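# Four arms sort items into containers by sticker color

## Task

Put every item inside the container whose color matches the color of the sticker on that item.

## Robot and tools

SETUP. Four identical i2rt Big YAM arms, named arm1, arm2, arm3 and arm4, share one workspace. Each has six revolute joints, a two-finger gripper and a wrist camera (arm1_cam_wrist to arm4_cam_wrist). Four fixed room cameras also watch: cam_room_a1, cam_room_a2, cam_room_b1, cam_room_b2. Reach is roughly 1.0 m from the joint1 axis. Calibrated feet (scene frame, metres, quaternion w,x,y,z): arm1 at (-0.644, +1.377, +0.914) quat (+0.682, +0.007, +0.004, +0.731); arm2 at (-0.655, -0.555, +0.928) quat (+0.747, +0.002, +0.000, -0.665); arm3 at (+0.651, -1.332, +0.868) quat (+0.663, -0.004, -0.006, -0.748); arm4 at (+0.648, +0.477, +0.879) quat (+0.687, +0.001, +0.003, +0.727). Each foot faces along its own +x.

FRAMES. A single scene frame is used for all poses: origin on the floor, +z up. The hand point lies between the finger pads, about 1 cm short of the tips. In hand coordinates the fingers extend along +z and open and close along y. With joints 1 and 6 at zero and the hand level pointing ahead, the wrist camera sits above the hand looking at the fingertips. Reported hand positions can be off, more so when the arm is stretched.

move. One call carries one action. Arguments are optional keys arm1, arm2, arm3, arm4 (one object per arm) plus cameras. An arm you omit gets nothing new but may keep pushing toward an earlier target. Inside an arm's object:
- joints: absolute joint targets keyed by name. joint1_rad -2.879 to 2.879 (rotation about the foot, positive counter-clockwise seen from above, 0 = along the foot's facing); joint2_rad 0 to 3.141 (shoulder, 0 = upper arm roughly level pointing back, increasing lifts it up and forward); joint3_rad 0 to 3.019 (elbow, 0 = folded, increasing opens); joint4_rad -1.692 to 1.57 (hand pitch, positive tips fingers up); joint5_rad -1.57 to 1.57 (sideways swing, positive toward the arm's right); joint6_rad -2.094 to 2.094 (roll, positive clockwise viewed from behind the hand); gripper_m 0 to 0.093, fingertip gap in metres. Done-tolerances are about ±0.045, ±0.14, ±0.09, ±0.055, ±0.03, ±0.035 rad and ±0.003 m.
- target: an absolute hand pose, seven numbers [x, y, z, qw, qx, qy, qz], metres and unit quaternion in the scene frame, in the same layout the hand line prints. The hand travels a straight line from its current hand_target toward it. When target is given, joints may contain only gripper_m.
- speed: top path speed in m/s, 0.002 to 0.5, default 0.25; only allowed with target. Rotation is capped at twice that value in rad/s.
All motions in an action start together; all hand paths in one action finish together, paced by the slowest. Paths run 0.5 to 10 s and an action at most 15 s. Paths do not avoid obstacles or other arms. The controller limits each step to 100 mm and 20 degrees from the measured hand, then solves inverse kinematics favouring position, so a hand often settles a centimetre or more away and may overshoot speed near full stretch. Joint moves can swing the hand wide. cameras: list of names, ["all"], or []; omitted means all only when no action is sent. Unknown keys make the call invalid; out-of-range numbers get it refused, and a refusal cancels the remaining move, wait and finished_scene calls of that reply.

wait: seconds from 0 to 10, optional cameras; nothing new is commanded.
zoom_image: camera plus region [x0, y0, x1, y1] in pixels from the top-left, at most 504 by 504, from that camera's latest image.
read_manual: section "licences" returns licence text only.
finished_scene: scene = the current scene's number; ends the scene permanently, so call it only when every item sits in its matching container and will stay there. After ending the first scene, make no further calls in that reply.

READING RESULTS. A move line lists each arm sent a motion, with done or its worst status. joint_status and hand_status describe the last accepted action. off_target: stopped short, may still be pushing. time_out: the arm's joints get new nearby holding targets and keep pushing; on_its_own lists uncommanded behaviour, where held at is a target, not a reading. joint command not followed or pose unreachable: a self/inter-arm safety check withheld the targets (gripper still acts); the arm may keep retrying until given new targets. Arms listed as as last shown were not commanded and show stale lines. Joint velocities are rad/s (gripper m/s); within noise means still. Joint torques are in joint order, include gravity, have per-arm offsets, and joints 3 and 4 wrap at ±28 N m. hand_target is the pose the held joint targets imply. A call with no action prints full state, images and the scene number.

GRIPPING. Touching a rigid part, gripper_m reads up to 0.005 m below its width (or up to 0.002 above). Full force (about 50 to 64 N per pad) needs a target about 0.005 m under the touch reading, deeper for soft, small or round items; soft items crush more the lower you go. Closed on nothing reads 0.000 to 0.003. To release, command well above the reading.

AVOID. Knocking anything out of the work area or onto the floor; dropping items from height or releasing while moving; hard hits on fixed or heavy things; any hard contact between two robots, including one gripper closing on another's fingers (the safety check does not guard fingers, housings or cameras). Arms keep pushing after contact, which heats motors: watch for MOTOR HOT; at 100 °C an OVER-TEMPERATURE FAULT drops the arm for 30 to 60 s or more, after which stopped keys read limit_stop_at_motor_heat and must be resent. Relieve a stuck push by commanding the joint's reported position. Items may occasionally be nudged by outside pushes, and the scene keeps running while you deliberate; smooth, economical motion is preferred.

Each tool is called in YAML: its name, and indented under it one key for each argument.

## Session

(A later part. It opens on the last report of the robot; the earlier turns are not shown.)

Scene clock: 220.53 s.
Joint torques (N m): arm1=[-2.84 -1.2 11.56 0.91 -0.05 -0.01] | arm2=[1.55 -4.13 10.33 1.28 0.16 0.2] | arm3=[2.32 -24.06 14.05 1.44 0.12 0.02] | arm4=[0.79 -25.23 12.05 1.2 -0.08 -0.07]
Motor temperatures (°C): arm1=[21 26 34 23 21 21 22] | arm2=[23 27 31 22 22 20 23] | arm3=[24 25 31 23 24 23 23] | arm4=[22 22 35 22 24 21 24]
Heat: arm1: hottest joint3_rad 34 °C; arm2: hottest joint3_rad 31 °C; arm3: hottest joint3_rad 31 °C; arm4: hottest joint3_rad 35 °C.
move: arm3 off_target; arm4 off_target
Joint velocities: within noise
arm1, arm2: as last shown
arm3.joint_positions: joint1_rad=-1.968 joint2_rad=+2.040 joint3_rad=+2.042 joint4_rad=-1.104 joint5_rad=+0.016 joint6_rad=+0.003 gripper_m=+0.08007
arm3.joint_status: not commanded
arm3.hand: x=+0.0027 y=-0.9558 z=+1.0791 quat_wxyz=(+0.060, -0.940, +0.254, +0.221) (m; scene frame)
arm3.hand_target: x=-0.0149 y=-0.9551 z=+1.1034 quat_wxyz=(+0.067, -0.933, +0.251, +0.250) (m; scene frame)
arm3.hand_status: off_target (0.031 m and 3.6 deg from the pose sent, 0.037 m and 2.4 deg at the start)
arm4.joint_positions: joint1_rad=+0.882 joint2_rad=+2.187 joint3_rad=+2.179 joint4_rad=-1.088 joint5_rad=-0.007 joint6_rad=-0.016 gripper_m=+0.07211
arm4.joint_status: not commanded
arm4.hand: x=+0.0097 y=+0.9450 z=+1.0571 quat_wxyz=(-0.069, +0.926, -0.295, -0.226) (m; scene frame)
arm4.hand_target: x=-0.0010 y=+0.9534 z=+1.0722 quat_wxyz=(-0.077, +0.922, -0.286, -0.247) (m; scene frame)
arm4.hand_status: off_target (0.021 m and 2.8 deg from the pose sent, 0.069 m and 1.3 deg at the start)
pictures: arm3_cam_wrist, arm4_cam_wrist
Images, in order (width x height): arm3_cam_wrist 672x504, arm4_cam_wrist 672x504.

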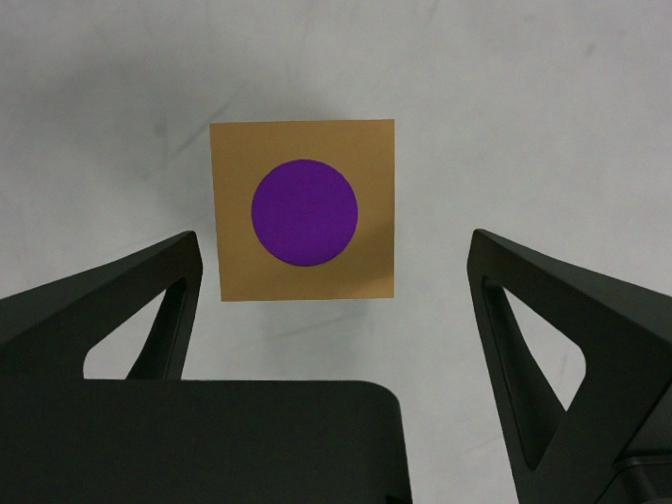

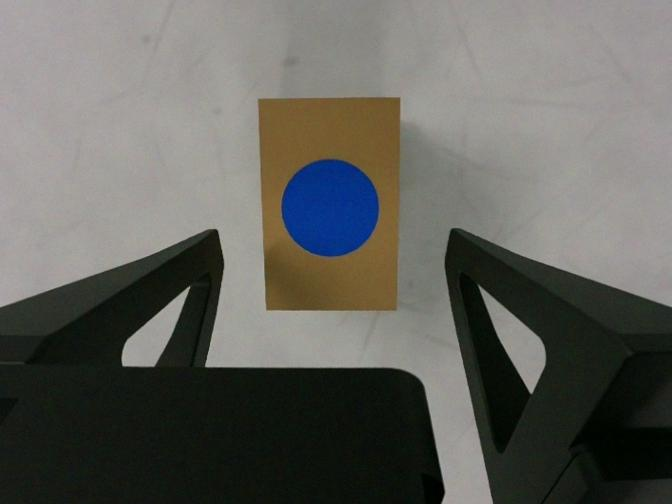

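move:
  arm3: {"target": [-0.027, -0.9585, 1.070, 0.0672, -0.9328, 0.2509, 0.2499], "speed": 0.1}
  arm4: {"target": [-0.010, 0.958, 1.037, 0.0767, -0.9225, 0.2864, 0.2472], "speed": 0.1}
  cameras: ["arm3_cam_wrist", "arm4_cam_wrist"]

Scene clock: 230.13 s.
Joint torques (N m): arm1=[-2.43 -0.56 11.74 0.77 -0.05 0.01] | arm2=[1.49 -4.19 10.35 1.25 0.15 0.21] | arm3=[2.43 -23.77 10.74 1.52 0.13 0.02] | arm4=[0.79 -24.12 10.24 1.43 -0.02 -0.09]
Motor temperatures (°C): arm1=[21 26 34 23 21 21 22] | arm2=[23 26 31 22 22 20 23] | arm3=[24 25 32 23 24 23 23] | arm4=[22 25 35 22 24 21 24]
Heat: arm1: hottest joint3_rad 34 °C; arm2: hottest joint3_rad 31 °C; arm3: hottest joint3_rad 32 °C; arm4: hottest joint3_rad 35 °C.
move: arm3 off_target; arm4 off_target
Joint velocities: within noise
arm1, arm2: as last shown
arm3.joint_positions: joint1_rad=-1.956 joint2_rad=+2.061 joint3_rad=+2.042 joint4_rad=-1.036 joint5_rad=+0.023 joint6_rad=+0.014 gripper_m=+0.08007
arm3.joint_status: not commanded
arm3.hand: x=-0.0155 y=-0.9542 z=+1.0716 quat_wxyz=(+0.067, -0.934, +0.253, +0.243) (m; scene frame)
arm3.hand_target: x=-0.0267 y=-0.9587 z=+1.0700 quat_wxyz=(+0.067, -0.933, +0.251, +0.250) (m; scene frame)
arm3.hand_status: off_target (0.012 m and 0.9 deg from the pose sent, 0.031 m and 3.6 deg at the start)
arm4.joint_positions: joint1_rad=+0.882 joint2_rad=+2.206 joint3_rad=+2.179 joint4_rad=-1.025 joint5_rad=-0.007 joint6_rad=-0.016 gripper_m=+0.07211
arm4.joint_status: not commanded
arm4.hand: x=-0.0021 y=+0.9536 z=+1.0500 quat_wxyz=(-0.076, +0.921, -0.293, -0.246) (m; scene frame)
arm4.hand_target: x=-0.0094 y=+0.9576 z=+1.0368 quat_wxyz=(-0.077, +0.922, -0.286, -0.247) (m; scene frame)
arm4.hand_status: off_target (0.016 m and 0.8 deg from the pose sent, 0.031 m and 2.8 deg at the start)
pictures: arm3_cam_wrist, arm4_cam_wrist
Images, in order (width x height): arm3_cam_wrist 672x504, arm4_cam_wrist 672x504.

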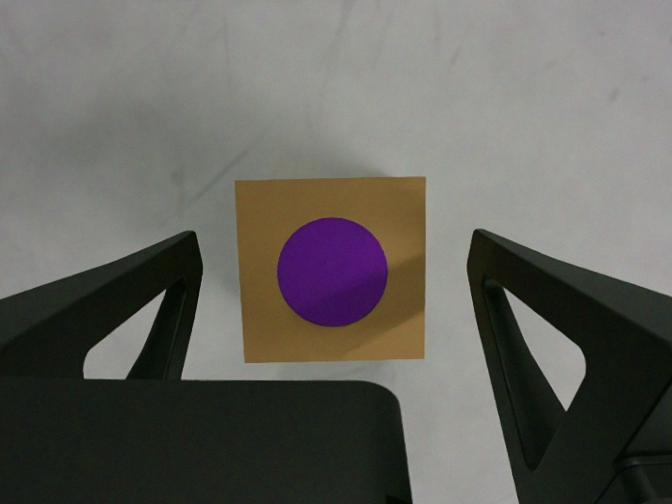

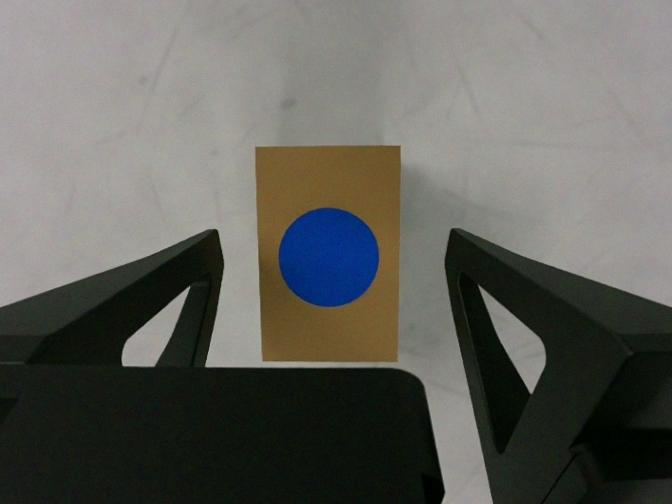

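move:
  arm3: {"target": [-0.021, -0.962, 1.046, 0.0672, -0.9328, 0.2509, 0.2499], "speed": 0.08}
  arm4: {"target": [-0.006, 0.956, 1.003, 0.0767, -0.9225, 0.2864, 0.2472], "speed": 0.08}
  cameras: ["arm3_cam_wrist", "arm4_cam_wrist"]

Scene clock: 236.70 s.
Joint torques (N m): arm1=[-2.61 -0.21 11.58 0.85 -0.09 0.01] | arm2=[1.55 -4.31 10.36 1.28 0.15 0.21] | arm3=[2.32 -25.17 8.99 1.57 0.12 0.03] | arm4=[0.5 -24.47 9.31 1.39 -0.05 -0.07]
Motor temperatures (°C): arm1=[21 26 34 23 21 21 22] | arm2=[23 26 31 22 22 20 23] | arm3=[24 26 32 23 24 23 23] | arm4=[22 26 35 22 24 21 24]
Heat: arm1: hottest joint3_rad 34 °C; arm2: hottest joint3_rad 31 °C; arm3: hottest joint3_rad 32 °C; arm4: hottest joint3_rad 35 °C.
move: arm3 done; arm4 off_target
Joint velocities: within noise
arm1, arm2: as last shown
arm3.joint_positions: joint1_rad=-1.956 joint2_rad=+2.061 joint3_rad=+1.972 joint4_rad=-0.963 joint5_rad=+0.023 joint6_rad=+0.014 gripper_m=+0.08007
arm3.joint_status: not commanded
arm3.hand: x=-0.0147 y=-0.9550 z=+1.0450 quat_wxyz=(+0.067, -0.934, +0.253, +0.244) (m; scene frame)
arm3.hand_target: x=-0.0209 y=-0.9620 z=+1.0460 quat_wxyz=(+0.067, -0.933, +0.251, +0.250) (m; scene frame)
arm3.hand_status: done (0.009 m and 0.7 deg from the pose sent, 0.027 m and 0.9 deg at the start)
arm4.joint_positions: joint1_rad=+0.882 joint2_rad=+2.206 joint3_rad=+2.095 joint4_rad=-0.934 joint5_rad=-0.007 joint6_rad=-0.016 gripper_m=+0.07211
arm4.joint_status: not commanded
arm4.hand: x=-0.0018 y=+0.9531 z=+1.0187 quat_wxyz=(-0.077, +0.920, -0.293, -0.249) (m; scene frame)
arm4.hand_target: x=-0.0056 y=+0.9558 z=+1.0030 quat_wxyz=(-0.077, +0.922, -0.287, -0.247) (m; scene frame)
arm4.hand_status: off_target (0.016 m and 0.8 deg from the pose sent, 0.047 m and 0.8 deg at the start)
pictures: arm3_cam_wrist, arm4_cam_wrist
Images, in order (width x height): arm3_cam_wrist 672x504, arm4_cam_wrist 672x504.

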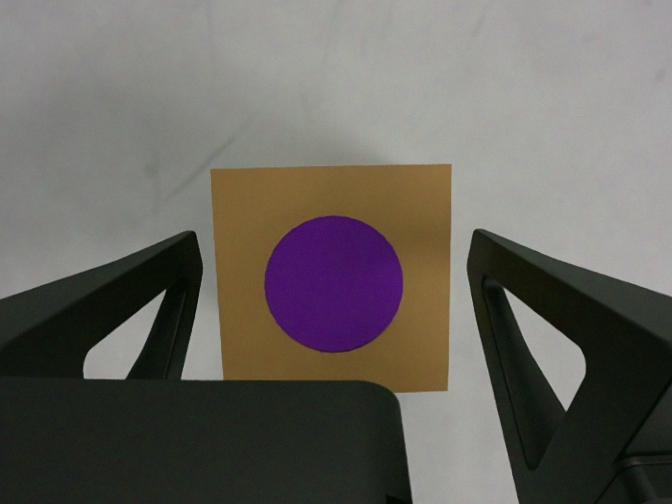

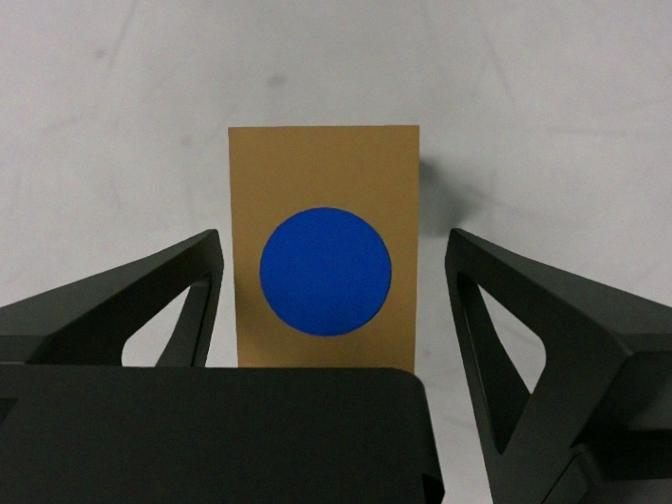

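move:
  arm3: {"joints": {"gripper_m": 0.044}}
  arm4: {"joints": {"gripper_m": 0.036}}

move:
  arm3: {"target": [0.0, -0.967, 1.10, 0.0672, -0.9328, 0.2509, 0.2499], "speed": 0.15}
  arm4: {"target": [0.005, 0.948, 1.10, 0.0767, -0.9225, 0.2864, 0.2472], "speed": 0.15}
  cameras: ["arm3_cam_wrist", "arm4_cam_wrist"]

Scene clock: 241.30 s.
Joint torques (N m): arm1=[-2.43 -0.73 11.67 0.88 -0.03 0.05] | arm2=[1.55 -4.25 10.37 1.26 0.16 0.22] | arm3=[2.43 -25.23 9.03 1.55 0.12 0.02] | arm4=[1.14 -24.41 9.24 1.37 -0.03 -0.08]
Motor temperatures (°C): arm1=[21 26 33 23 21 21 22] | arm2=[23 26 31 22 22 20 23] | arm3=[24 26 31 23 24 23 23] | arm4=[22 26 35 22 24 21 24]
Heat: arm1: hottest joint3_rad 33 °C; arm2: hottest joint3_rad 31 °C; arm3: hottest joint3_rad 31 °C; arm4: hottest joint3_rad 35 °C.
move: arm3 off_target; arm4 off_target
Joint velocities: within noise
arm1, arm2: as last shown
arm3.joint_positions: joint1_rad=-1.956 joint2_rad=+2.061 joint3_rad=+1.972 joint4_rad=-0.963 joint5_rad=+0.023 joint6_rad=+0.015 gripper_m=+0.05307
arm3.joint_status: gripper_m off_target (ended at +0.05310, target +0.04400)
arm3.hand: x=-0.0146 y=-0.9550 z=+1.0450 quat_wxyz=(+0.067, -0.934, +0.253, +0.244) (m; scene frame)
arm3.hand_target: x=-0.0209 y=-0.9619 z=+1.0460 quat_wxyz=(+0.067, -0.933, +0.251, +0.250) (m; scene frame)
arm3.hand_status: not commanded
arm4.joint_positions: joint1_rad=+0.882 joint2_rad=+2.206 joint3_rad=+2.095 joint4_rad=-0.934 joint5_rad=-0.008 joint6_rad=-0.017 gripper_m=+0.04451
arm4.joint_status: gripper_m off_target (ended at +0.04454, target +0.03600)
arm4.hand: x=-0.0019 y=+0.9530 z=+1.0187 quat_wxyz=(-0.077, +0.920, -0.292, -0.249) (m; scene frame)
arm4.hand_target: x=-0.0055 y=+0.9557 z=+1.0030 quat_wxyz=(-0.077, +0.923, -0.286, -0.247) (m; scene frame)
arm4.hand_status: not commanded
pictures: none

Scene clock: 242.80 s.
Joint torques (N m): arm1=[-2.73 -0.21 11.52 0.98 -0.04 0.05] | arm2=[1.55 -4.31 10.33 1.25 0.15 0.21] | arm3=[1.85 -25.47 10.99 0.73 -0.03 -0.05] | arm4=[1.2 -27.46 12.81 0.38 -0.01 -0.04]
Motor temperatures (°C): arm1=[21 25 33 23 21 21 22] | arm2=[23 26 31 22 22 20 23] | arm3=[24 26 31 23 24 23 23] | arm4=[22 27 35 22 24 21 25]
Heat: arm1: hottest joint3_rad 33 °C; arm2: hottest joint3_rad 31 °C; arm3: hottest joint3_rad 31 °C; arm4: hottest joint3_rad 35 °C.
move: arm3 off_target; arm4 off_target
Joint velocities: within noise
arm1, arm2: as last shown
arm3.joint_positions: joint1_rad=-1.956 joint2_rad=+2.000 joint3_rad=+1.972 joint4_rad=-1.040 joint5_rad=+0.023 joint6_rad=+0.015 gripper_m=+0.05307
arm3.joint_status: not commanded
arm3.hand: x=+0.0037 y=-0.9647 z=+1.0799 quat_wxyz=(+0.065, -0.936, +0.254, +0.236) (m; scene frame)
arm3.hand_target: x=+0.0003 y=-0.9670 z=+1.0999 quat_wxyz=(+0.067, -0.933, +0.251, +0.250) (m; scene frame)
arm3.hand_status: off_target (0.021 m and 1.7 deg from the pose sent, 0.058 m and 0.8 deg at the start)
arm4.joint_positions: joint1_rad=+0.882 joint2_rad=+2.184 joint3_rad=+2.190 joint4_rad=-1.114 joint5_rad=-0.008 joint6_rad=-0.018 gripper_m=+0.04451
arm4.joint_status: not commanded
arm4.hand: x=+0.0125 y=+0.9427 z=+1.0616 quat_wxyz=(-0.067, +0.928, -0.294, -0.220) (m; scene frame)
arm4.hand_target: x=+0.0064 y=+0.9470 z=+1.0998 quat_wxyz=(-0.077, +0.922, -0.287, -0.247) (m; scene frame)
arm4.hand_status: off_target (0.039 m and 3.5 deg from the pose sent, 0.082 m and 0.8 deg at the start)
pictures: arm3_cam_wrist, arm4_cam_wrist
Images, in order (width x height): arm3_cam_wrist 672x504, arm4_cam_wrist 672x504.

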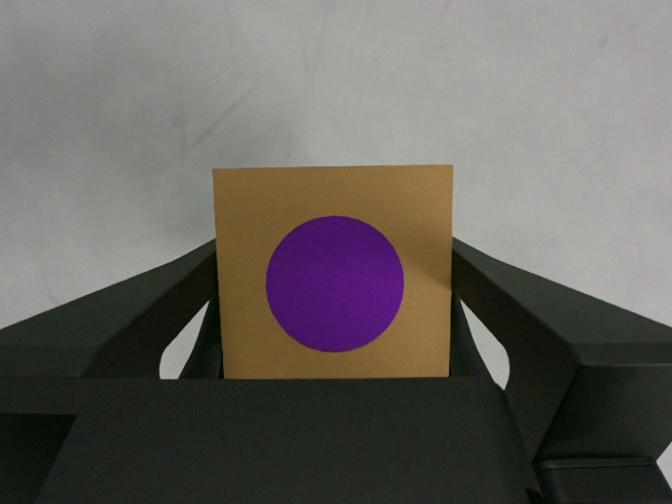

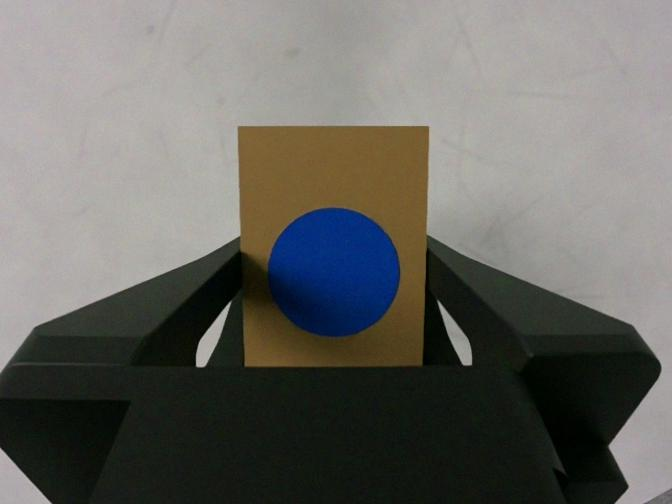

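move:
  arm3: {"target": [0.38, -1.171, 1.17, 0.0672, -0.9328, 0.2509, 0.2499], "speed": 0.25}
  arm4: {"target": [0.38, 0.663, 1.17, 0.0767, -0.9225, 0.2864, 0.2472], "speed": 0.25}

move:
  arm3: {"joints": {"joint2_rad": 0.53, "joint3_rad": 1.4, "joint4_rad": -1.6, "joint5_rad": 0, "joint6_rad": 0}}
  arm4: {"joints": {"joint2_rad": 0.53, "joint3_rad": 1.4, "joint4_rad": -1.6, "joint5_rad": 0, "joint6_rad": 0}}

move:
  arm3: {"joints": {"joint1_rad": 1.69}}
  arm4: {"joints": {"joint1_rad": -1.62}}
  cameras: ["arm3_cam_wrist", "arm4_cam_wrist"]

Scene clock: 253.00 s.
Joint torques (N m): arm1=[-2.73 -0.44 11.69 0.94 -0.07 0.05] | arm2=[1.55 -4.19 10.35 1.25 0.15 0.21] | arm3=[0.91 -3.02 9.03 0.85 -0.07 -0.13] | arm4=[1.32 -3.08 9.26 0.46 0.22 0.2]
Motor temperatures (°C): arm1=[21 25 33 23 21 21 22] | arm2=[23 26 31 22 22 20 23] | arm3=[24 27 31 23 24 23 24] | arm4=[22 26 38 22 24 21 25]
Heat: arm1: hottest joint3_rad 33 °C; arm2: hottest joint3_rad 31 °C; arm3: hottest joint3_rad 31 °C; arm4: hottest joint3_rad 38 °C.
move: arm3 done; arm4 done
Joint velocities: within noise
arm1, arm2: as last shown
arm3.joint_positions: joint1_rad=-1.956 joint2_rad=+0.807 joint3_rad=+0.992 joint4_rad=-1.210 joint5_rad=+0.018 joint6_rad=+0.012 gripper_m=+0.05307
arm3.joint_status: not commanded
arm3.hand: x=+0.3785 y=-1.1724 z=+1.1743 quat_wxyz=(+0.068, -0.931, +0.251, +0.257) (m; scene frame)
arm3.hand_target: x=+0.3800 y=-1.1710 z=+1.1699 quat_wxyz=(+0.067, -0.933, +0.251, +0.250) (m; scene frame)
arm3.hand_status: done (0.005 m and 0.8 deg from the pose sent, 0.438 m and 1.7 deg at the start)
arm4.joint_positions: joint1_rad=+0.911 joint2_rad=+0.842 joint3_rad=+0.966 joint4_rad=-1.158 joint5_rad=+0.004 joint6_rad=-0.012 gripper_m=+0.04451
arm4.joint_status: not commanded
arm4.hand: x=+0.3812 y=+0.6644 z=+1.1722 quat_wxyz=(-0.080, +0.922, -0.282, -0.254) (m; scene frame)
arm4.hand_target: x=+0.3800 y=+0.6629 z=+1.1700 quat_wxyz=(-0.077, +0.923, -0.286, -0.247) (m; scene frame)
arm4.hand_status: done (0.003 m and 1.0 deg from the pose sent, 0.474 m and 3.5 deg at the start)
pictures: none

Scene clock: 254.40 s.
Joint torques (N m): arm1=[-3.02 -0.97 11.48 0.88 -0.05 0.06] | arm2=[1.61 -4.25 10.35 1.22 0.15 0.21] | arm3=[0.73 3.08 7.94 1.42 -0.09 -0.12] | arm4=[1.44 3.66 6.95 0.95 -0.05 0.16]
Motor temperatures (°C): arm1=[21 25 33 23 21 21 22] | arm2=[23 26 31 22 22 20 23] | arm3=[24 27 31 23 24 23 24] | arm4=[22 26 38 22 24 21 25]
Heat: arm1: hottest joint3_rad 33 °C; arm2: hottest joint3_rad 31 °C; arm3: hottest joint3_rad 31 °C; arm4: hottest joint3_rad 38 °C.
move: arm3 done; arm4 done
Joint velocities: within noise
arm1, arm2: as last shown
arm3.joint_positions: joint1_rad=-1.956 joint2_rad=+0.535 joint3_rad=+1.391 joint4_rad=-1.597 joint5_rad=+0.002 joint6_rad=+0.008 gripper_m=+0.05307
arm3.joint_status: all done
arm3.hand: x=+0.5075 y=-1.2445 z=+1.3691 quat_wxyz=(+0.094, -0.886, +0.236, +0.388) (m; scene frame)
arm3.hand_target: x=+0.5109 y=-1.2454 z=+1.3735 quat_wxyz=(+0.098, -0.884, +0.235, +0.393) (m; scene frame)
arm3.hand_status: not commanded
arm4.joint_positions: joint1_rad=+0.911 joint2_rad=+0.530 joint3_rad=+1.395 joint4_rad=-1.592 joint5_rad=+0.003 joint6_rad=-0.012 gripper_m=+0.04451
arm4.joint_status: all done
arm4.hand: x=+0.5171 y=+0.5721 z=+1.3861 quat_wxyz=(-0.123, +0.872, -0.267, -0.392) (m; scene frame)
arm4.hand_target: x=+0.5175 y=+0.5696 z=+1.3865 quat_wxyz=(-0.118, +0.872, -0.269, -0.392) (m; scene frame)
arm4.hand_status: not commanded
pictures: none

Scene clock: 256.97 s.
Joint torques (N m): arm1=[-2.61 -0.21 11.49 0.92 -0.04 0.04] | arm2=[1.61 -4.25 10.36 1.24 0.16 0.22] | arm3=[2.2 3.31 7.88 1.39 0.06 -0.11] | arm4=[0.5 3.84 6.9 0.9 0.05 0.13]
Motor temperatures (°C): arm1=[21 25 33 23 21 21 22] | arm2=[23 26 31 22 22 20 23] | arm3=[24 27 30 23 24 23 24] | arm4=[22 26 37 22 24 21 25]
Heat: arm1: hottest joint3_rad 33 °C; arm2: hottest joint3_rad 31 °C; arm3: hottest joint3_rad 30 °C; arm4: hottest joint3_rad 37 °C.
move: arm3 done; arm4 done
Joint velocities: within noise
arm1.joint_positions: joint1_rad=-2.251 joint2_rad=+0.804 joint3_rad=+0.814 joint4_rad=-1.027 joint5_rad=-0.010 joint6_rad=-0.005 gripper_m=+0.05796
arm1.joint_status: not commanded
arm1.hand: x=-0.3769 y=+1.1939 z=+1.1524 quat_wxyz=(-0.254, -0.286, -0.921, +0.079) (m; scene frame)
arm1.hand_target: x=-0.3800 y=+1.1920 z=+1.1501 quat_wxyz=(-0.247, -0.291, -0.921, +0.078) (m; scene frame)
arm1.hand_status: not commanded
arm2.joint_positions: joint1_rad=+0.921 joint2_rad=+0.817 joint3_rad=+0.790 joint4_rad=-0.988 joint5_rad=+0.004 joint6_rad=-0.009 gripper_m=+0.06793
arm2.joint_status: not commanded
arm2.hand: x=-0.3763 y=-0.7222 z=+1.1602 quat_wxyz=(-0.264, -0.250, -0.929, +0.074) (m; scene frame)
arm2.hand_target: x=-0.3800 y=-0.7171 z=+1.1502 quat_wxyz=(-0.250, -0.254, -0.932, +0.068) (m; scene frame)
arm2.hand_status: not commanded
arm3.joint_positions: joint1_rad=+1.679 joint2_rad=+0.535 joint3_rad=+1.391 joint4_rad=-1.597 joint5_rad=+0.000 joint6_rad=+0.007 gripper_m=+0.05298
arm3.joint_status: all done
arm3.hand: x=+0.8142 y=-1.3272 z=+1.3706 quat_wxyz=(-0.404, -0.006, -0.915, +0.007) (m; scene frame)
arm3.hand_target: x=+0.8108 y=-1.3254 z=+1.3749 quat_wxyz=(-0.409, +0.002, -0.913, +0.007) (m; scene frame)
arm3.hand_status: not commanded
arm4.joint_positions: joint1_rad=-1.616 joint2_rad=+0.530 joint3_rad=+1.395 joint4_rad=-1.592 joint5_rad=+0.002 joint6_rad=-0.011 gripper_m=+0.04453
arm4.joint_status: all done
arm4.hand: x=+0.8127 y=+0.4801 z=+1.3850 quat_wxyz=(-0.408, +0.010, -0.913, +0.002) (m; scene frame)
arm4.hand_target: x=+0.8109 y=+0.4797 z=+1.3854 quat_wxyz=(-0.406, +0.004, -0.914, +0.000) (m; scene frame)
arm4.hand_status: not commanded
pictures: arm3_cam_wrist, arm4_cam_wrist
Images, in order (width x height): arm3_cam_wrist 672x504, arm4_cam_wrist 672x504.

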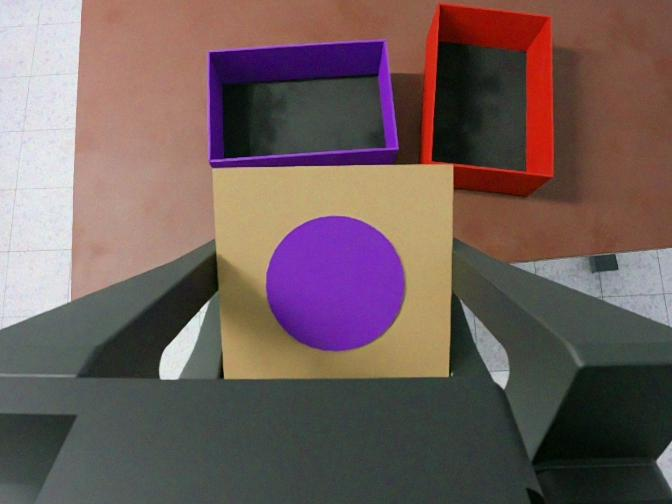

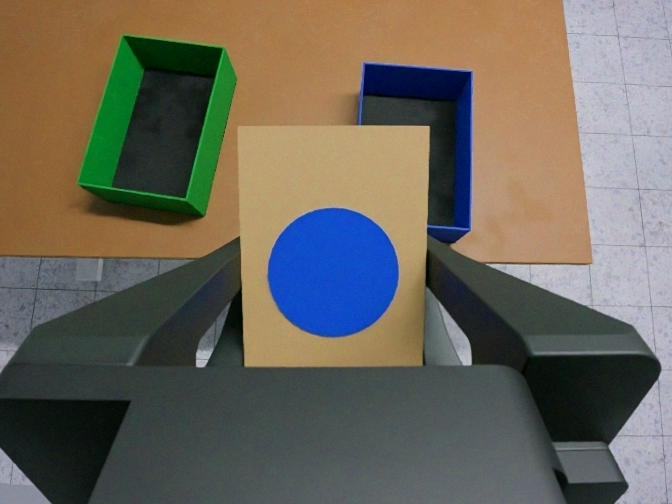

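move:
  arm3: {"target": [1.195, -1.265, 0.93, 0.2583, -0.0589, 0.9641, 0.0158], "speed": 0.25}
  arm4: {"target": [1.125, 0.342, 0.93, 0.2563, 0.1345, 0.9566, -0.0360], "speed": 0.25}
  cameras: ["arm3_cam_wrist", "arm4_cam_wrist", "cam_room_a1", "cam_room_a2"]

Scene clock: 267.27 s.
Joint torques (N m): arm1=[-3.02 -0.62 11.52 0.92 -0.06 0.01] | arm2=[1.61 -4.19 10.35 1.25 0.15 0.21] | arm3=[2.02 -15.68 11.33 1.54 -0.07 -0.13] | arm4=[-0.03 -12.81 9.89 1.36 0.23 0.19]
Motor temperatures (°C): arm1=[21 25 33 23 21 21 22] | arm2=[23 25 31 22 22 20 23] | arm3=[24 26 30 23 24 23 24] | arm4=[22 25 36 22 24 21 26]
Heat: arm1: hottest joint3_rad 33 °C; arm2: hottest joint3_rad 31 °C; arm3: hottest joint3_rad 30 °C; arm4: hottest joint3_rad 36 °C.
move: arm3 off_target; arm4 off_target
Joint velocities: within noise
arm1, arm2: as last shown
arm3.joint_positions: joint1_rad=+1.794 joint2_rad=+1.641 joint3_rad=+0.956 joint4_rad=-0.429 joint5_rad=-0.012 joint6_rad=+0.010 gripper_m=+0.05298
arm3.joint_status: not commanded
arm3.hand: x=+1.1693 y=-1.2762 z=+0.9065 quat_wxyz=(-0.226, +0.048, -0.973, -0.012) (m; scene frame)
arm3.hand_target: x=+1.1933 y=-1.2650 z=+0.9309 quat_wxyz=(-0.258, +0.059, -0.964, -0.016) (m; scene frame)
arm3.hand_status: off_target (0.037 m and 4.1 deg from the pose sent, 0.586 m and 19.3 deg at the start)
arm4.joint_positions: joint1_rad=-1.898 joint2_rad=+1.533 joint3_rad=+0.797 joint4_rad=-0.369 joint5_rad=-0.007 joint6_rad=-0.010 gripper_m=+0.04453
arm4.joint_status: not commanded
arm4.hand: x=+1.1012 y=+0.3527 z=+0.9110 quat_wxyz=(-0.227, -0.125, -0.965, +0.031) (m; scene frame)
arm4.hand_target: x=+1.1237 y=+0.3422 z=+0.9310 quat_wxyz=(-0.256, -0.134, -0.956, +0.036) (m; scene frame)
arm4.hand_status: off_target (0.032 m and 3.7 deg from the pose sent, 0.569 m and 24.9 deg at the start)
pictures: arm3_cam_wrist, arm4_cam_wrist, cam_room_a1, cam_room_a2
Images, in order (width x height): arm3_cam_wrist 672x504, arm4_cam_wrist 672x504, cam_room_a1 672x504, cam_room_a2 672x504.

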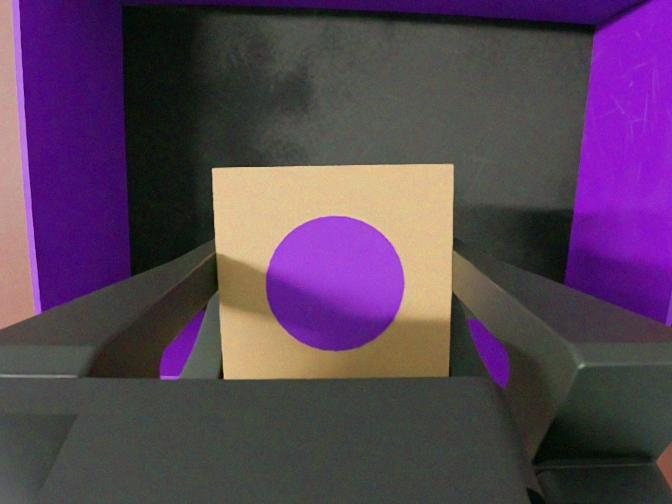

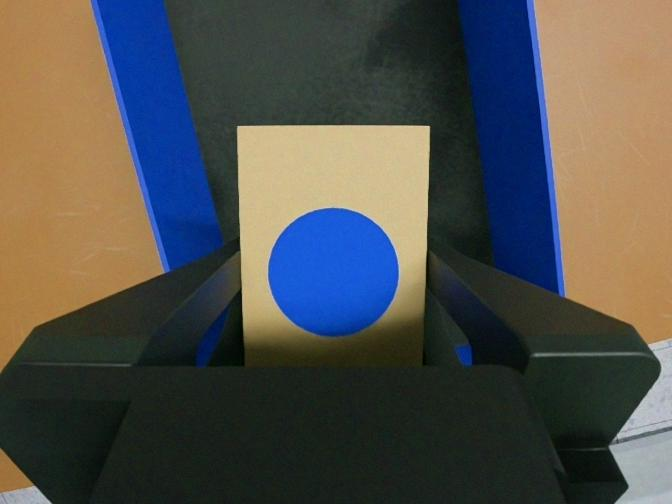

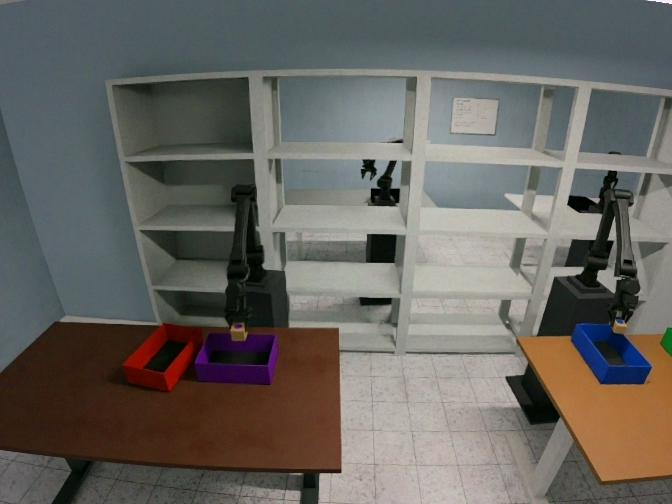

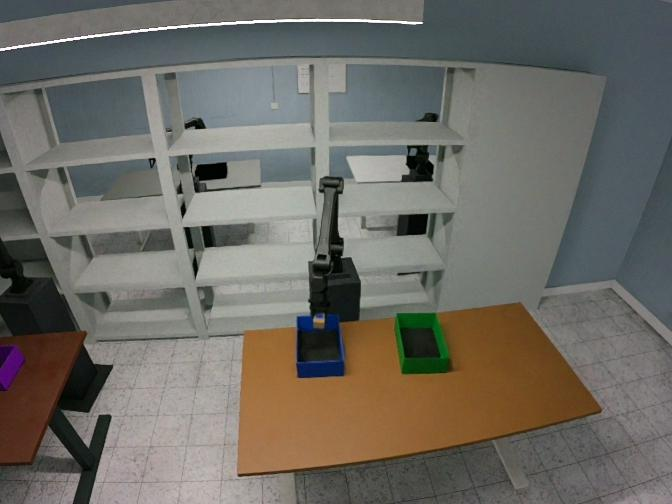

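move:
  arm3: {"target": [1.22, -1.262, 0.82, 0.2583, -0.0589, 0.9641, 0.0158], "speed": 0.15}
  arm4: {"target": [1.140, 0.328, 0.82, 0.2563, 0.1345, 0.9566, -0.0360], "speed": 0.15}
  cameras: ["arm3_cam_wrist", "arm4_cam_wrist"]

Scene clock: 277.07 s.
Joint torques (N m): arm1=[-3.08 -0.67 11.58 1.05 -0.07 -0.01] | arm2=[1.44 -4.19 10.33 1.24 0.15 0.21] | arm3=[2.02 -17.32 9.17 1.55 -0.01 -0.1] | arm4=[0.38 -14.92 6.94 1.5 -0.06 0]
Motor temperatures (°C): arm1=[21 25 34 23 21 21 22] | arm2=[23 25 31 22 22 20 23] | arm3=[24 26 30 23 24 23 24] | arm4=[22 25 36 22 24 21 26]
Heat: arm1: hottest joint3_rad 34 °C; arm2: hottest joint3_rad 31 °C; arm3: hottest joint3_rad 30 °C; arm4: hottest joint3_rad 36 °C.
move: arm3 off_target; arm4 off_target
Joint velocities: within noise
arm1, arm2: as last shown
arm3.joint_positions: joint1_rad=+1.797 joint2_rad=+1.903 joint3_rad=+0.967 joint4_rad=-0.167 joint5_rad=-0.012 joint6_rad=+0.010 gripper_m=+0.05298
arm3.joint_status: not commanded
arm3.hand: x=+1.1959 y=-1.2731 z=+0.8050 quat_wxyz=(-0.232, +0.049, -0.971, -0.013) (m; scene frame)
arm3.hand_target: x=+1.2189 y=-1.2620 z=+0.8209 quat_wxyz=(-0.258, +0.059, -0.964, -0.016) (m; scene frame)
arm3.hand_status: off_target (0.030 m and 3.4 deg from the pose sent, 0.101 m and 4.1 deg at the start)
arm4.joint_positions: joint1_rad=-1.918 joint2_rad=+1.821 joint3_rad=+0.797 joint4_rad=-0.059 joint5_rad=-0.009 joint6_rad=-0.010 gripper_m=+0.04453
arm4.joint_status: not commanded
arm4.hand: x=+1.1235 y=+0.3358 z=+0.8128 quat_wxyz=(-0.238, -0.134, -0.961, +0.034) (m; scene frame)
arm4.hand_target: x=+1.1395 y=+0.3280 z=+0.8205 quat_wxyz=(-0.256, -0.135, -0.956, +0.036) (m; scene frame)
arm4.hand_status: off_target (0.020 m and 2.2 deg from the pose sent, 0.102 m and 3.7 deg at the start)
pictures: arm3_cam_wrist, arm4_cam_wrist
Images, in order (width x height): arm3_cam_wrist 672x504, arm4_cam_wrist 672x504.

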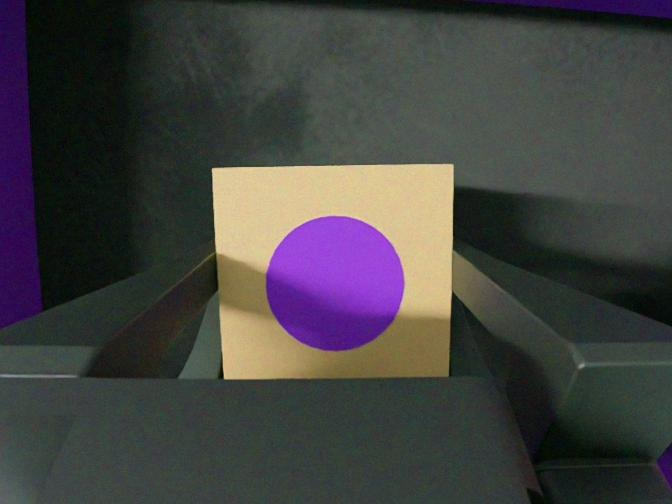

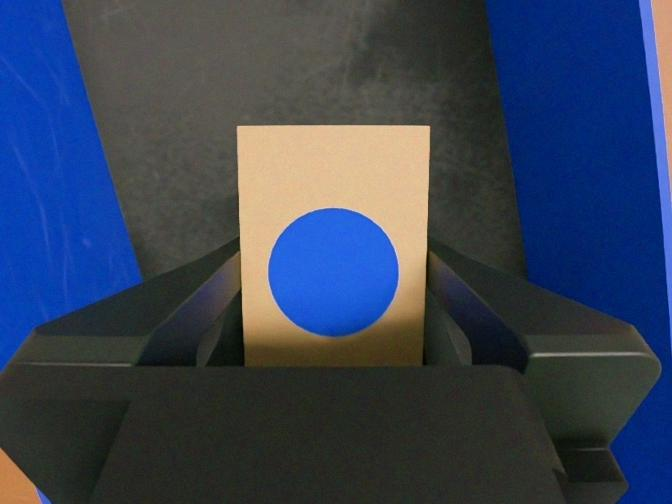

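move:
  arm3: {"target": [1.222, -1.262, 0.79, 0.2583, -0.0589, 0.9641, 0.0158], "speed": 0.1}
  arm4: {"target": [1.141, 0.327, 0.78, 0.2563, 0.1345, 0.9566, -0.0360], "speed": 0.1}

move:
  arm3: {"target": [1.222, -1.262, 0.775, 0.2583, -0.0589, 0.9641, 0.0158], "speed": 0.05}
  arm4: {"target": [1.141, 0.327, 0.765, 0.2563, 0.1345, 0.9566, -0.0360], "speed": 0.05}

Scene clock: 283.27 s.
Joint torques (N m): arm1=[-3.19 -0.97 11.69 0.96 -0.04 0.01] | arm2=[1.55 -4.25 10.37 1.26 0.15 0.2] | arm3=[2.2 -17.44 8.53 1.61 0.01 -0.1] | arm4=[0.09 -14.86 6.28 1.4 -0.06 0]
Motor temperatures (°C): arm1=[21 25 34 23 21 21 22] | arm2=[23 25 31 22 22 20 23] | arm3=[24 26 30 23 24 23 24] | arm4=[22 25 36 22 24 21 26]
Heat: arm1: hottest joint3_rad 34 °C; arm2: hottest joint3_rad 31 °C; arm3: hottest joint3_rad 30 °C; arm4: hottest joint3_rad 36 °C.
move: arm3 off_target; arm4 off_target
Joint velocities: within noise
arm1, arm2: as last shown
arm3.joint_positions: joint1_rad=+1.797 joint2_rad=+1.970 joint3_rad=+0.971 joint4_rad=-0.098 joint5_rad=-0.012 joint6_rad=+0.010 gripper_m=+0.05298
arm3.joint_status: not commanded
arm3.hand: x=+1.1993 y=-1.2731 z=+0.7784 quat_wxyz=(-0.234, +0.049, -0.971, -0.013) (m; scene frame)
arm3.hand_target: x=+1.2210 y=-1.2619 z=+0.7909 quat_wxyz=(-0.258, +0.059, -0.964, -0.016) (m; scene frame)
arm3.hand_status: off_target (0.028 m and 3.1 deg from the pose sent, 0.032 m and 3.4 deg at the start)
arm4.joint_positions: joint1_rad=-1.918 joint2_rad=+1.926 joint3_rad=+0.797 joint4_rad=+0.049 joint5_rad=-0.010 joint6_rad=-0.010 gripper_m=+0.04453
arm4.joint_status: not commanded
arm4.hand: x=+1.1242 y=+0.3355 z=+0.7750 quat_wxyz=(-0.239, -0.134, -0.961, +0.034) (m; scene frame)
arm4.hand_target: x=+1.1404 y=+0.3270 z=+0.7806 quat_wxyz=(-0.256, -0.135, -0.956, +0.036) (m; scene frame)
arm4.hand_status: off_target (0.019 m and 2.1 deg from the pose sent, 0.038 m and 2.2 deg at the start)
pictures: none

Scene clock: 284.23 s.
Joint torques (N m): arm1=[-2.73 -0.91 11.58 0.8 -0.05 0.01] | arm2=[1.55 -4.37 10.39 1.26 0.15 0.21] | arm3=[2.02 -16.91 8.16 1.59 0.01 -0.1] | arm4=[-0.03 -14.1 6.05 1.39 -0.07 0.02]
Motor temperatures (°C): arm1=[21 25 34 23 21 21 22] | arm2=[23 25 31 22 22 20 23] | arm3=[24 26 30 23 24 23 24] | arm4=[22 25 36 22 24 21 26]
Heat: arm1: hottest joint3_rad 34 °C; arm2: hottest joint3_rad 31 °C; arm3: hottest joint3_rad 30 °C; arm4: hottest joint3_rad 36 °C.
move: arm3 off_target; arm4 off_target
Joint velocities: within noise
arm1, arm2: as last shown
arm3.joint_positions: joint1_rad=+1.798 joint2_rad=+1.998 joint3_rad=+0.973 joint4_rad=-0.062 joint5_rad=-0.012 joint6_rad=+0.010 gripper_m=+0.05298
arm3.joint_status: not commanded
arm3.hand: x=+1.2020 y=-1.2726 z=+0.7682 quat_wxyz=(-0.239, +0.050, -0.970, -0.013) (m; scene frame)
arm3.hand_target: x=+1.2211 y=-1.2619 z=+0.7756 quat_wxyz=(-0.258, +0.059, -0.964, -0.016) (m; scene frame)
arm3.hand_status: off_target (0.024 m and 2.6 deg from the pose sent, 0.026 m and 3.1 deg at the start)
arm4.joint_positions: joint1_rad=-1.918 joint2_rad=+1.962 joint3_rad=+0.800 joint4_rad=+0.088 joint5_rad=-0.010 joint6_rad=-0.010 gripper_m=+0.04453
arm4.joint_status: not commanded
arm4.hand: x=+1.1258 y=+0.3350 z=+0.7637 quat_wxyz=(-0.242, -0.134, -0.960, +0.034) (m; scene frame)
arm4.hand_target: x=+1.1404 y=+0.3271 z=+0.7654 quat_wxyz=(-0.256, -0.135, -0.957, +0.036) (m; scene frame)
arm4.hand_status: off_target (0.017 m and 1.7 deg from the pose sent, 0.021 m and 2.1 deg at the start)
pictures: none

move:
  arm3: {"target": [1.222, -1.262, 0.765, 0.2583, -0.0589, 0.9641, 0.0158], "speed": 0.05}
  arm4: {"target": [1.141, 0.327, 0.755, 0.2563, 0.1345, 0.9566, -0.0360], "speed": 0.05}

move:
  arm3: {"target": [1.222, -1.262, 0.757, 0.2583, -0.0589, 0.9641, 0.0158], "speed": 0.05}
  arm4: {"target": [1.141, 0.327, 0.747, 0.2563, 0.1345, 0.9566, -0.0360], "speed": 0.05}
  cameras: ["arm3_cam_wrist", "arm4_cam_wrist"]

Scene clock: 293.23 s.
Joint torques (N m): arm1=[-2.55 -0.73 11.62 0.62 -0.09 0.03] | arm2=[1.49 -4.31 10.35 1.28 0.16 0.2] | arm3=[2.02 -15.79 7.79 1.48 0.01 -0.08] | arm4=[0.5 -14.45 5.7 1.42 -0.05 -0.03]
Motor temperatures (°C): arm1=[21 24 34 23 21 21 22] | arm2=[23 25 31 22 22 20 23] | arm3=[24 26 29 23 24 23 24] | arm4=[22 25 34 22 24 21 26]
Heat: arm1: hottest joint3_rad 34 °C; arm2: hottest joint3_rad 31 °C; arm3: hottest joint3_rad 29 °C; arm4: hottest joint3_rad 34 °C.
move: arm3 off_target; arm4 off_target
Joint velocities: within noise
arm1, arm2: as last shown
arm3.joint_positions: joint1_rad=+1.798 joint2_rad=+2.010 joint3_rad=+0.979 joint4_rad=-0.036 joint5_rad=-0.012 joint6_rad=+0.010 gripper_m=+0.05298
arm3.joint_status: not commanded
arm3.hand: x=+1.2083 y=-1.2719 z=+0.7668 quat_wxyz=(-0.249, +0.050, -0.967, -0.014) (m; scene frame)
arm3.hand_target: x=+1.2213 y=-1.2620 z=+0.7653 quat_wxyz=(-0.258, +0.059, -0.964, -0.016) (m; scene frame)
arm3.hand_status: off_target (0.017 m and 1.6 deg from the pose sent, 0.023 m and 2.6 deg at the start)
arm4.joint_positions: joint1_rad=-1.918 joint2_rad=+1.988 joint3_rad=+0.804 joint4_rad=+0.112 joint5_rad=-0.010 joint6_rad=-0.010 gripper_m=+0.04453
arm4.joint_status: not commanded
arm4.hand: x=+1.1269 y=+0.3346 z=+0.7551 quat_wxyz=(-0.243, -0.134, -0.960, +0.034) (m; scene frame)
arm4.hand_target: x=+1.1404 y=+0.3271 z=+0.7554 quat_wxyz=(-0.256, -0.135, -0.957, +0.036) (m; scene frame)
arm4.hand_status: off_target (0.016 m and 1.6 deg from the pose sent, 0.019 m and 1.7 deg at the start)
pictures: none

Scene clock: 294.20 s.
Joint torques (N m): arm1=[-2.9 -0.5 11.62 0.83 0 -0.01] | arm2=[1.55 -4.25 10.33 1.25 0.15 0.22] | arm3=[2.14 -15.15 7.39 1.47 0.03 -0.09] | arm4=[-0.21 -14.33 5.76 1.37 -0.06 0.02]
Motor temperatures (°C): arm1=[21 24 34 23 21 21 22] | arm2=[23 25 31 22 22 20 23] | arm3=[24 26 29 23 24 23 24] | arm4=[22 25 34 22 24 21 26]
Heat: arm1: hottest joint3_rad 34 °C; arm2: hottest joint3_rad 31 °C; arm3: hottest joint3_rad 29 °C; arm4: hottest joint3_rad 34 °C.
move: arm3 off_target; arm4 off_target
Joint velocities: within noise
arm1, arm2: as last shown
arm3.joint_positions: joint1_rad=+1.798 joint2_rad=+2.018 joint3_rad=+0.986 joint4_rad=-0.016 joint5_rad=-0.012 joint6_rad=+0.010 gripper_m=+0.05298
arm3.joint_status: not commanded
arm3.hand: x=+1.2143 y=-1.2713 z=+0.7670 quat_wxyz=(-0.258, +0.050, -0.965, -0.014) (m; scene frame)
arm3.hand_target: x=+1.2214 y=-1.2621 z=+0.7573 quat_wxyz=(-0.258, +0.059, -0.964, -0.016) (m; scene frame)
arm3.hand_status: off_target (0.016 m and 1.1 deg from the pose sent, 0.020 m and 1.6 deg at the start)
arm4.joint_positions: joint1_rad=-1.918 joint2_rad=+2.010 joint3_rad=+0.804 joint4_rad=+0.133 joint5_rad=-0.010 joint6_rad=-0.010 gripper_m=+0.04453
arm4.joint_status: not commanded
arm4.hand: x=+1.1256 y=+0.3349 z=+0.7468 quat_wxyz=(-0.242, -0.134, -0.960, +0.034) (m; scene frame)
arm4.hand_target: x=+1.1403 y=+0.3271 z=+0.7474 quat_wxyz=(-0.256, -0.135, -0.957, +0.036) (m; scene frame)
arm4.hand_status: off_target (0.017 m and 1.7 deg from the pose sent, 0.018 m and 1.6 deg at the start)
pictures: arm3_cam_wrist, arm4_cam_wrist
Images, in order (width x height): arm3_cam_wrist 672x504, arm4_cam_wrist 672x504.

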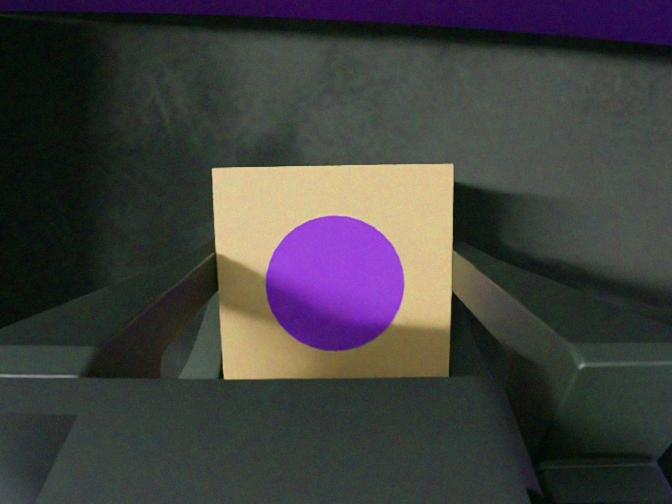

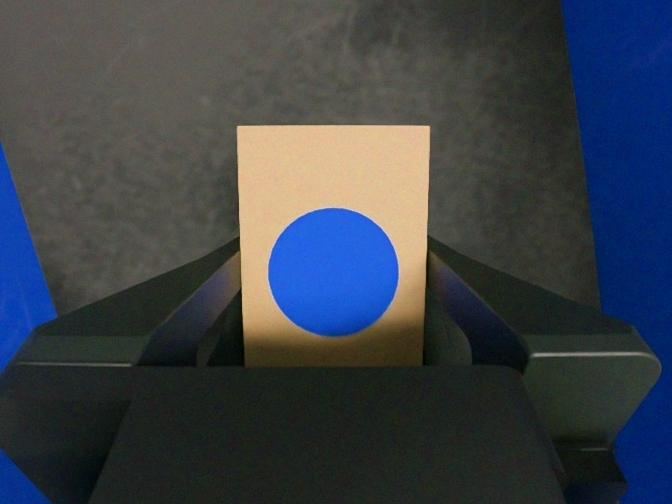

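move:
  arm3: {"target": [1.217, -1.266, 0.763, 0.2583, -0.0589, 0.9641, 0.0158], "speed": 0.05}
  arm4: {"target": [1.141, 0.327, 0.739, 0.2563, 0.1345, 0.9566, -0.0360], "speed": 0.05}

move:
  arm3: {"joints": {"gripper_m": 0.068}}
  arm4: {"target": [1.141, 0.327, 0.732, 0.2563, 0.1345, 0.9566, -0.0360], "speed": 0.05}
  cameras: ["arm3_cam_wrist", "arm4_cam_wrist"]

Scene clock: 301.43 s.
Joint torques (N m): arm1=[-3.08 -0.91 11.54 0.88 -0.07 0.02] | arm2=[1.55 -4.37 10.37 1.24 0.15 0.21] | arm3=[1.55 -16.91 6 1.26 -0.12 -0.12] | arm4=[0.09 -14.04 5.3 1.48 -0.04 0.02]
Motor temperatures (°C): arm1=[21 24 34 23 21 21 22] | arm2=[23 25 31 22 22 20 23] | arm3=[24 26 29 23 24 23 24] | arm4=[22 25 33 22 24 21 26]
Heat: arm1: hottest joint3_rad 34 °C; arm2: hottest joint3_rad 31 °C; arm3: hottest joint3_rad 29 °C; arm4: hottest joint3_rad 33 °C.
move: arm3 done; arm4 off_target
Joint velocities: within noise
arm1, arm2: as last shown
arm3.joint_positions: joint1_rad=+1.798 joint2_rad=+2.018 joint3_rad=+0.986 joint4_rad=-0.016 joint5_rad=-0.012 joint6_rad=+0.007 gripper_m=+0.05298
arm3.joint_status: not commanded
arm3.hand: x=+1.2143 y=-1.2713 z=+0.7670 quat_wxyz=(-0.258, +0.051, -0.965, -0.014) (m; scene frame)
arm3.hand_target: x=+1.2169 y=-1.2661 z=+0.7631 quat_wxyz=(-0.258, +0.059, -0.964, -0.016) (m; scene frame)
arm3.hand_status: done (0.007 m and 0.9 deg from the pose sent, 0.007 m and 1.1 deg at the start)
arm4.joint_positions: joint1_rad=-1.918 joint2_rad=+2.027 joint3_rad=+0.814 joint4_rad=+0.156 joint5_rad=-0.010 joint6_rad=-0.010 gripper_m=+0.04453
arm4.joint_status: not commanded
arm4.hand: x=+1.1314 y=+0.3332 z=+0.7440 quat_wxyz=(-0.250, -0.134, -0.958, +0.035) (m; scene frame)
arm4.hand_target: x=+1.1406 y=+0.3270 z=+0.7393 quat_wxyz=(-0.256, -0.135, -0.956, +0.036) (m; scene frame)
arm4.hand_status: off_target (0.012 m and 0.8 deg from the pose sent, 0.019 m and 1.7 deg at the start)
pictures: none

Scene clock: 302.40 s.
Joint torques (N m): arm1=[-2.49 -0.44 11.58 0.92 -0.08 -0.02] | arm2=[1.61 -4.19 10.37 1.26 0.15 0.21] | arm3=[1.67 -16.91 5.98 1.25 -0.08 -0.12] | arm4=[0.26 -13.27 5.09 1.32 -0.06 0.02]
Motor temperatures (°C): arm1=[21 24 34 23 21 21 22] | arm2=[23 25 31 22 22 20 23] | arm3=[24 26 29 23 24 23 24] | arm4=[22 25 33 22 24 21 26]
Heat: arm1: hottest joint3_rad 34 °C; arm2: hottest joint3_rad 31 °C; arm3: hottest joint3_rad 29 °C; arm4: hottest joint3_rad 33 °C.
move: arm3 done; arm4 off_target
Joint velocities: within noise
arm1.joint_positions: joint1_rad=-2.251 joint2_rad=+0.804 joint3_rad=+0.814 joint4_rad=-1.027 joint5_rad=-0.010 joint6_rad=-0.005 gripper_m=+0.05796
arm1.joint_status: not commanded
arm1.hand: x=-0.3769 y=+1.1939 z=+1.1524 quat_wxyz=(-0.254, -0.286, -0.921, +0.079) (m; scene frame)
arm1.hand_target: x=-0.3800 y=+1.1920 z=+1.1501 quat_wxyz=(-0.247, -0.291, -0.921, +0.078) (m; scene frame)
arm1.hand_status: not commanded
arm2.joint_positions: joint1_rad=+0.921 joint2_rad=+0.817 joint3_rad=+0.790 joint4_rad=-0.988 joint5_rad=+0.004 joint6_rad=-0.009 gripper_m=+0.06793
arm2.joint_status: not commanded
arm2.hand: x=-0.3763 y=-0.7222 z=+1.1602 quat_wxyz=(-0.264, -0.250, -0.929, +0.074) (m; scene frame)
arm2.hand_target: x=-0.3800 y=-0.7171 z=+1.1502 quat_wxyz=(-0.250, -0.254, -0.932, +0.068) (m; scene frame)
arm2.hand_status: not commanded
arm3.joint_positions: joint1_rad=+1.798 joint2_rad=+2.019 joint3_rad=+0.986 joint4_rad=-0.016 joint5_rad=-0.014 joint6_rad=+0.007 gripper_m=+0.06796
arm3.joint_status: all done
arm3.hand: x=+1.2141 y=-1.2711 z=+0.7666 quat_wxyz=(-0.258, +0.052, -0.965, -0.014) (m; scene frame)
arm3.hand_target: x=+1.2170 y=-1.2660 z=+0.7632 quat_wxyz=(-0.258, +0.059, -0.964, -0.016) (m; scene frame)
arm3.hand_status: not commanded
arm4.joint_positions: joint1_rad=-1.918 joint2_rad=+2.036 joint3_rad=+0.820 joint4_rad=+0.174 joint5_rad=-0.010 joint6_rad=-0.010 gripper_m=+0.04453
arm4.joint_status: not commanded
arm4.hand: x=+1.1365 y=+0.3317 z=+0.7435 quat_wxyz=(-0.257, -0.133, -0.956, +0.037) (m; scene frame)
arm4.hand_target: x=+1.1405 y=+0.3271 z=+0.7324 quat_wxyz=(-0.256, -0.135, -0.957, +0.036) (m; scene frame)
arm4.hand_status: off_target (0.013 m and 0.2 deg from the pose sent, 0.017 m and 0.8 deg at the start)
pictures: arm3_cam_wrist, arm4_cam_wrist
Images, in order (width x height): arm3_cam_wrist 672x504, arm4_cam_wrist 672x504.

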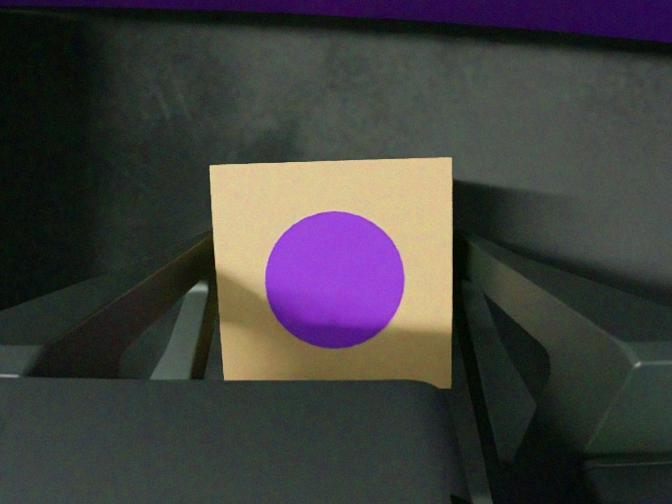

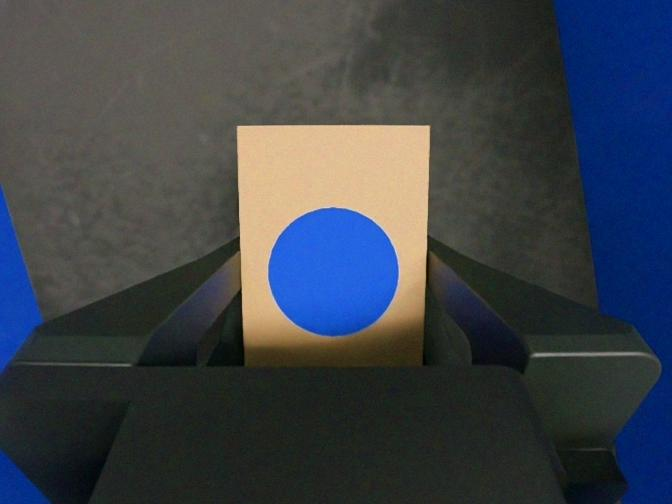

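move:
  arm3: {"target": [1.165, -1.274, 0.87, 0.2583, -0.0589, 0.9641, 0.0158], "speed": 0.15}
  arm4: {"target": [1.138, 0.330, 0.741, 0.2563, 0.1345, 0.9566, -0.0360], "speed": 0.05}

move:
  arm4: {"joints": {"gripper_m": 0.06}}
  cameras: ["arm3_cam_wrist", "arm4_cam_wrist"]

Scene clock: 306.97 s.
Joint torques (N m): arm1=[-2.61 -0.21 11.6 0.85 -0.04 -0.03] | arm2=[1.55 -4.25 10.37 1.24 0.15 0.2] | arm3=[1.14 -15.21 5.97 0.73 -0.08 -0.13] | arm4=[0.44 -15.91 4.1 0.87 0 0.04]
Motor temperatures (°C): arm1=[21 24 34 23 21 21 22] | arm2=[23 25 31 22 22 20 23] | arm3=[24 26 28 23 24 23 24] | arm4=[22 25 33 22 24 21 26]
Heat: arm1: hottest joint3_rad 34 °C; arm2: hottest joint3_rad 31 °C; arm3: hottest joint3_rad 28 °C; arm4: hottest joint3_rad 33 °C.
move: arm3 done; arm4 done
Joint velocities: within noise
arm1, arm2: as last shown
arm3.joint_positions: joint1_rad=+1.798 joint2_rad=+1.693 joint3_rad=+0.871 joint4_rad=-0.214 joint5_rad=-0.017 joint6_rad=+0.001 gripper_m=+0.06796
arm3.joint_status: not commanded
arm3.hand: x=+1.1694 y=-1.2737 z=+0.8720 quat_wxyz=(-0.264, +0.055, -0.963, -0.016) (m; scene frame)
arm3.hand_target: x=+1.1650 y=-1.2741 z=+0.8700 quat_wxyz=(-0.258, +0.059, -0.964, -0.016) (m; scene frame)
arm3.hand_status: done (0.005 m and 0.8 deg from the pose sent, 0.115 m and 0.9 deg at the start)
arm4.joint_positions: joint1_rad=-1.918 joint2_rad=+2.036 joint3_rad=+0.820 joint4_rad=+0.174 joint5_rad=-0.010 joint6_rad=-0.010 gripper_m=+0.04453
arm4.joint_status: not commanded
arm4.hand: x=+1.1365 y=+0.3317 z=+0.7435 quat_wxyz=(-0.257, -0.133, -0.956, +0.037) (m; scene frame)
arm4.hand_target: x=+1.1380 y=+0.3300 z=+0.7411 quat_wxyz=(-0.256, -0.135, -0.956, +0.036) (m; scene frame)
arm4.hand_status: done (0.003 m and 0.2 deg from the pose sent, 0.003 m and 0.2 deg at the start)
pictures: none

Scene clock: 307.43 s.
Joint torques (N m): arm1=[-3.02 -0.32 11.49 0.9 -0.02 0.03] | arm2=[1.55 -4.25 10.33 1.25 0.16 0.21] | arm3=[1.08 -15.15 6.08 0.72 -0.08 -0.13] | arm4=[0.32 -15.97 4.15 0.79 0.02 0.05]
Motor temperatures (°C): arm1=[21 24 34 23 21 21 21] | arm2=[23 25 31 22 22 20 23] | arm3=[24 26 28 23 24 23 24] | arm4=[22 25 33 22 24 21 26]
Heat: arm1: hottest joint3_rad 34 °C; arm2: hottest joint3_rad 31 °C; arm3: hottest joint3_rad 28 °C; arm4: hottest joint3_rad 33 °C.
move: arm4 done
Joint velocities: within noise
arm1, arm2, arm3: as last shown
arm4.joint_positions: joint1_rad=-1.918 joint2_rad=+2.036 joint3_rad=+0.820 joint4_rad=+0.174 joint5_rad=-0.010 joint6_rad=-0.010 gripper_m=+0.05991
arm4.joint_status: all done
arm4.hand: x=+1.1365 y=+0.3317 z=+0.7435 quat_wxyz=(-0.257, -0.133, -0.956, +0.037) (m; scene frame)
arm4.hand_target: x=+1.1380 y=+0.3300 z=+0.7411 quat_wxyz=(-0.256, -0.135, -0.956, +0.036) (m; scene frame)
arm4.hand_status: not commanded
pictures: arm3_cam_wrist, arm4_cam_wrist
Images, in order (width x height): arm3_cam_wrist 672x504, arm4_cam_wrist 672x504.

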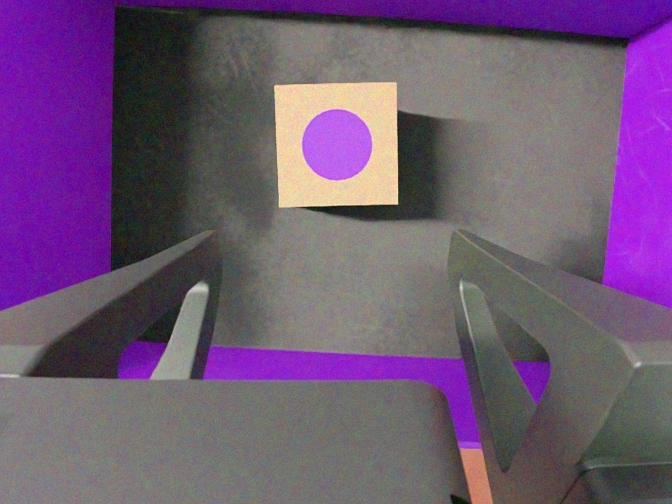

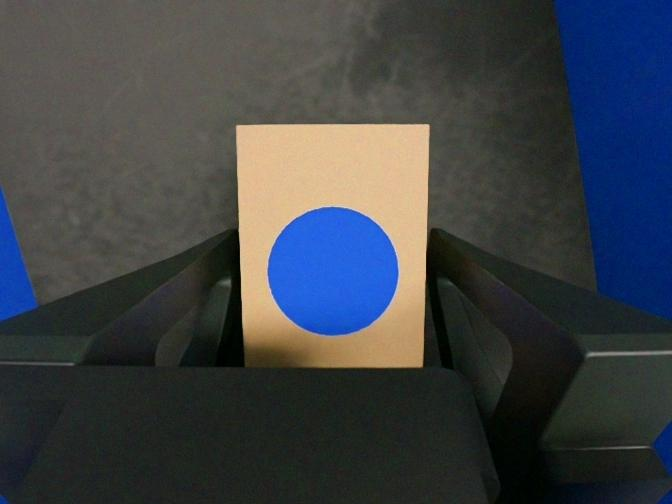

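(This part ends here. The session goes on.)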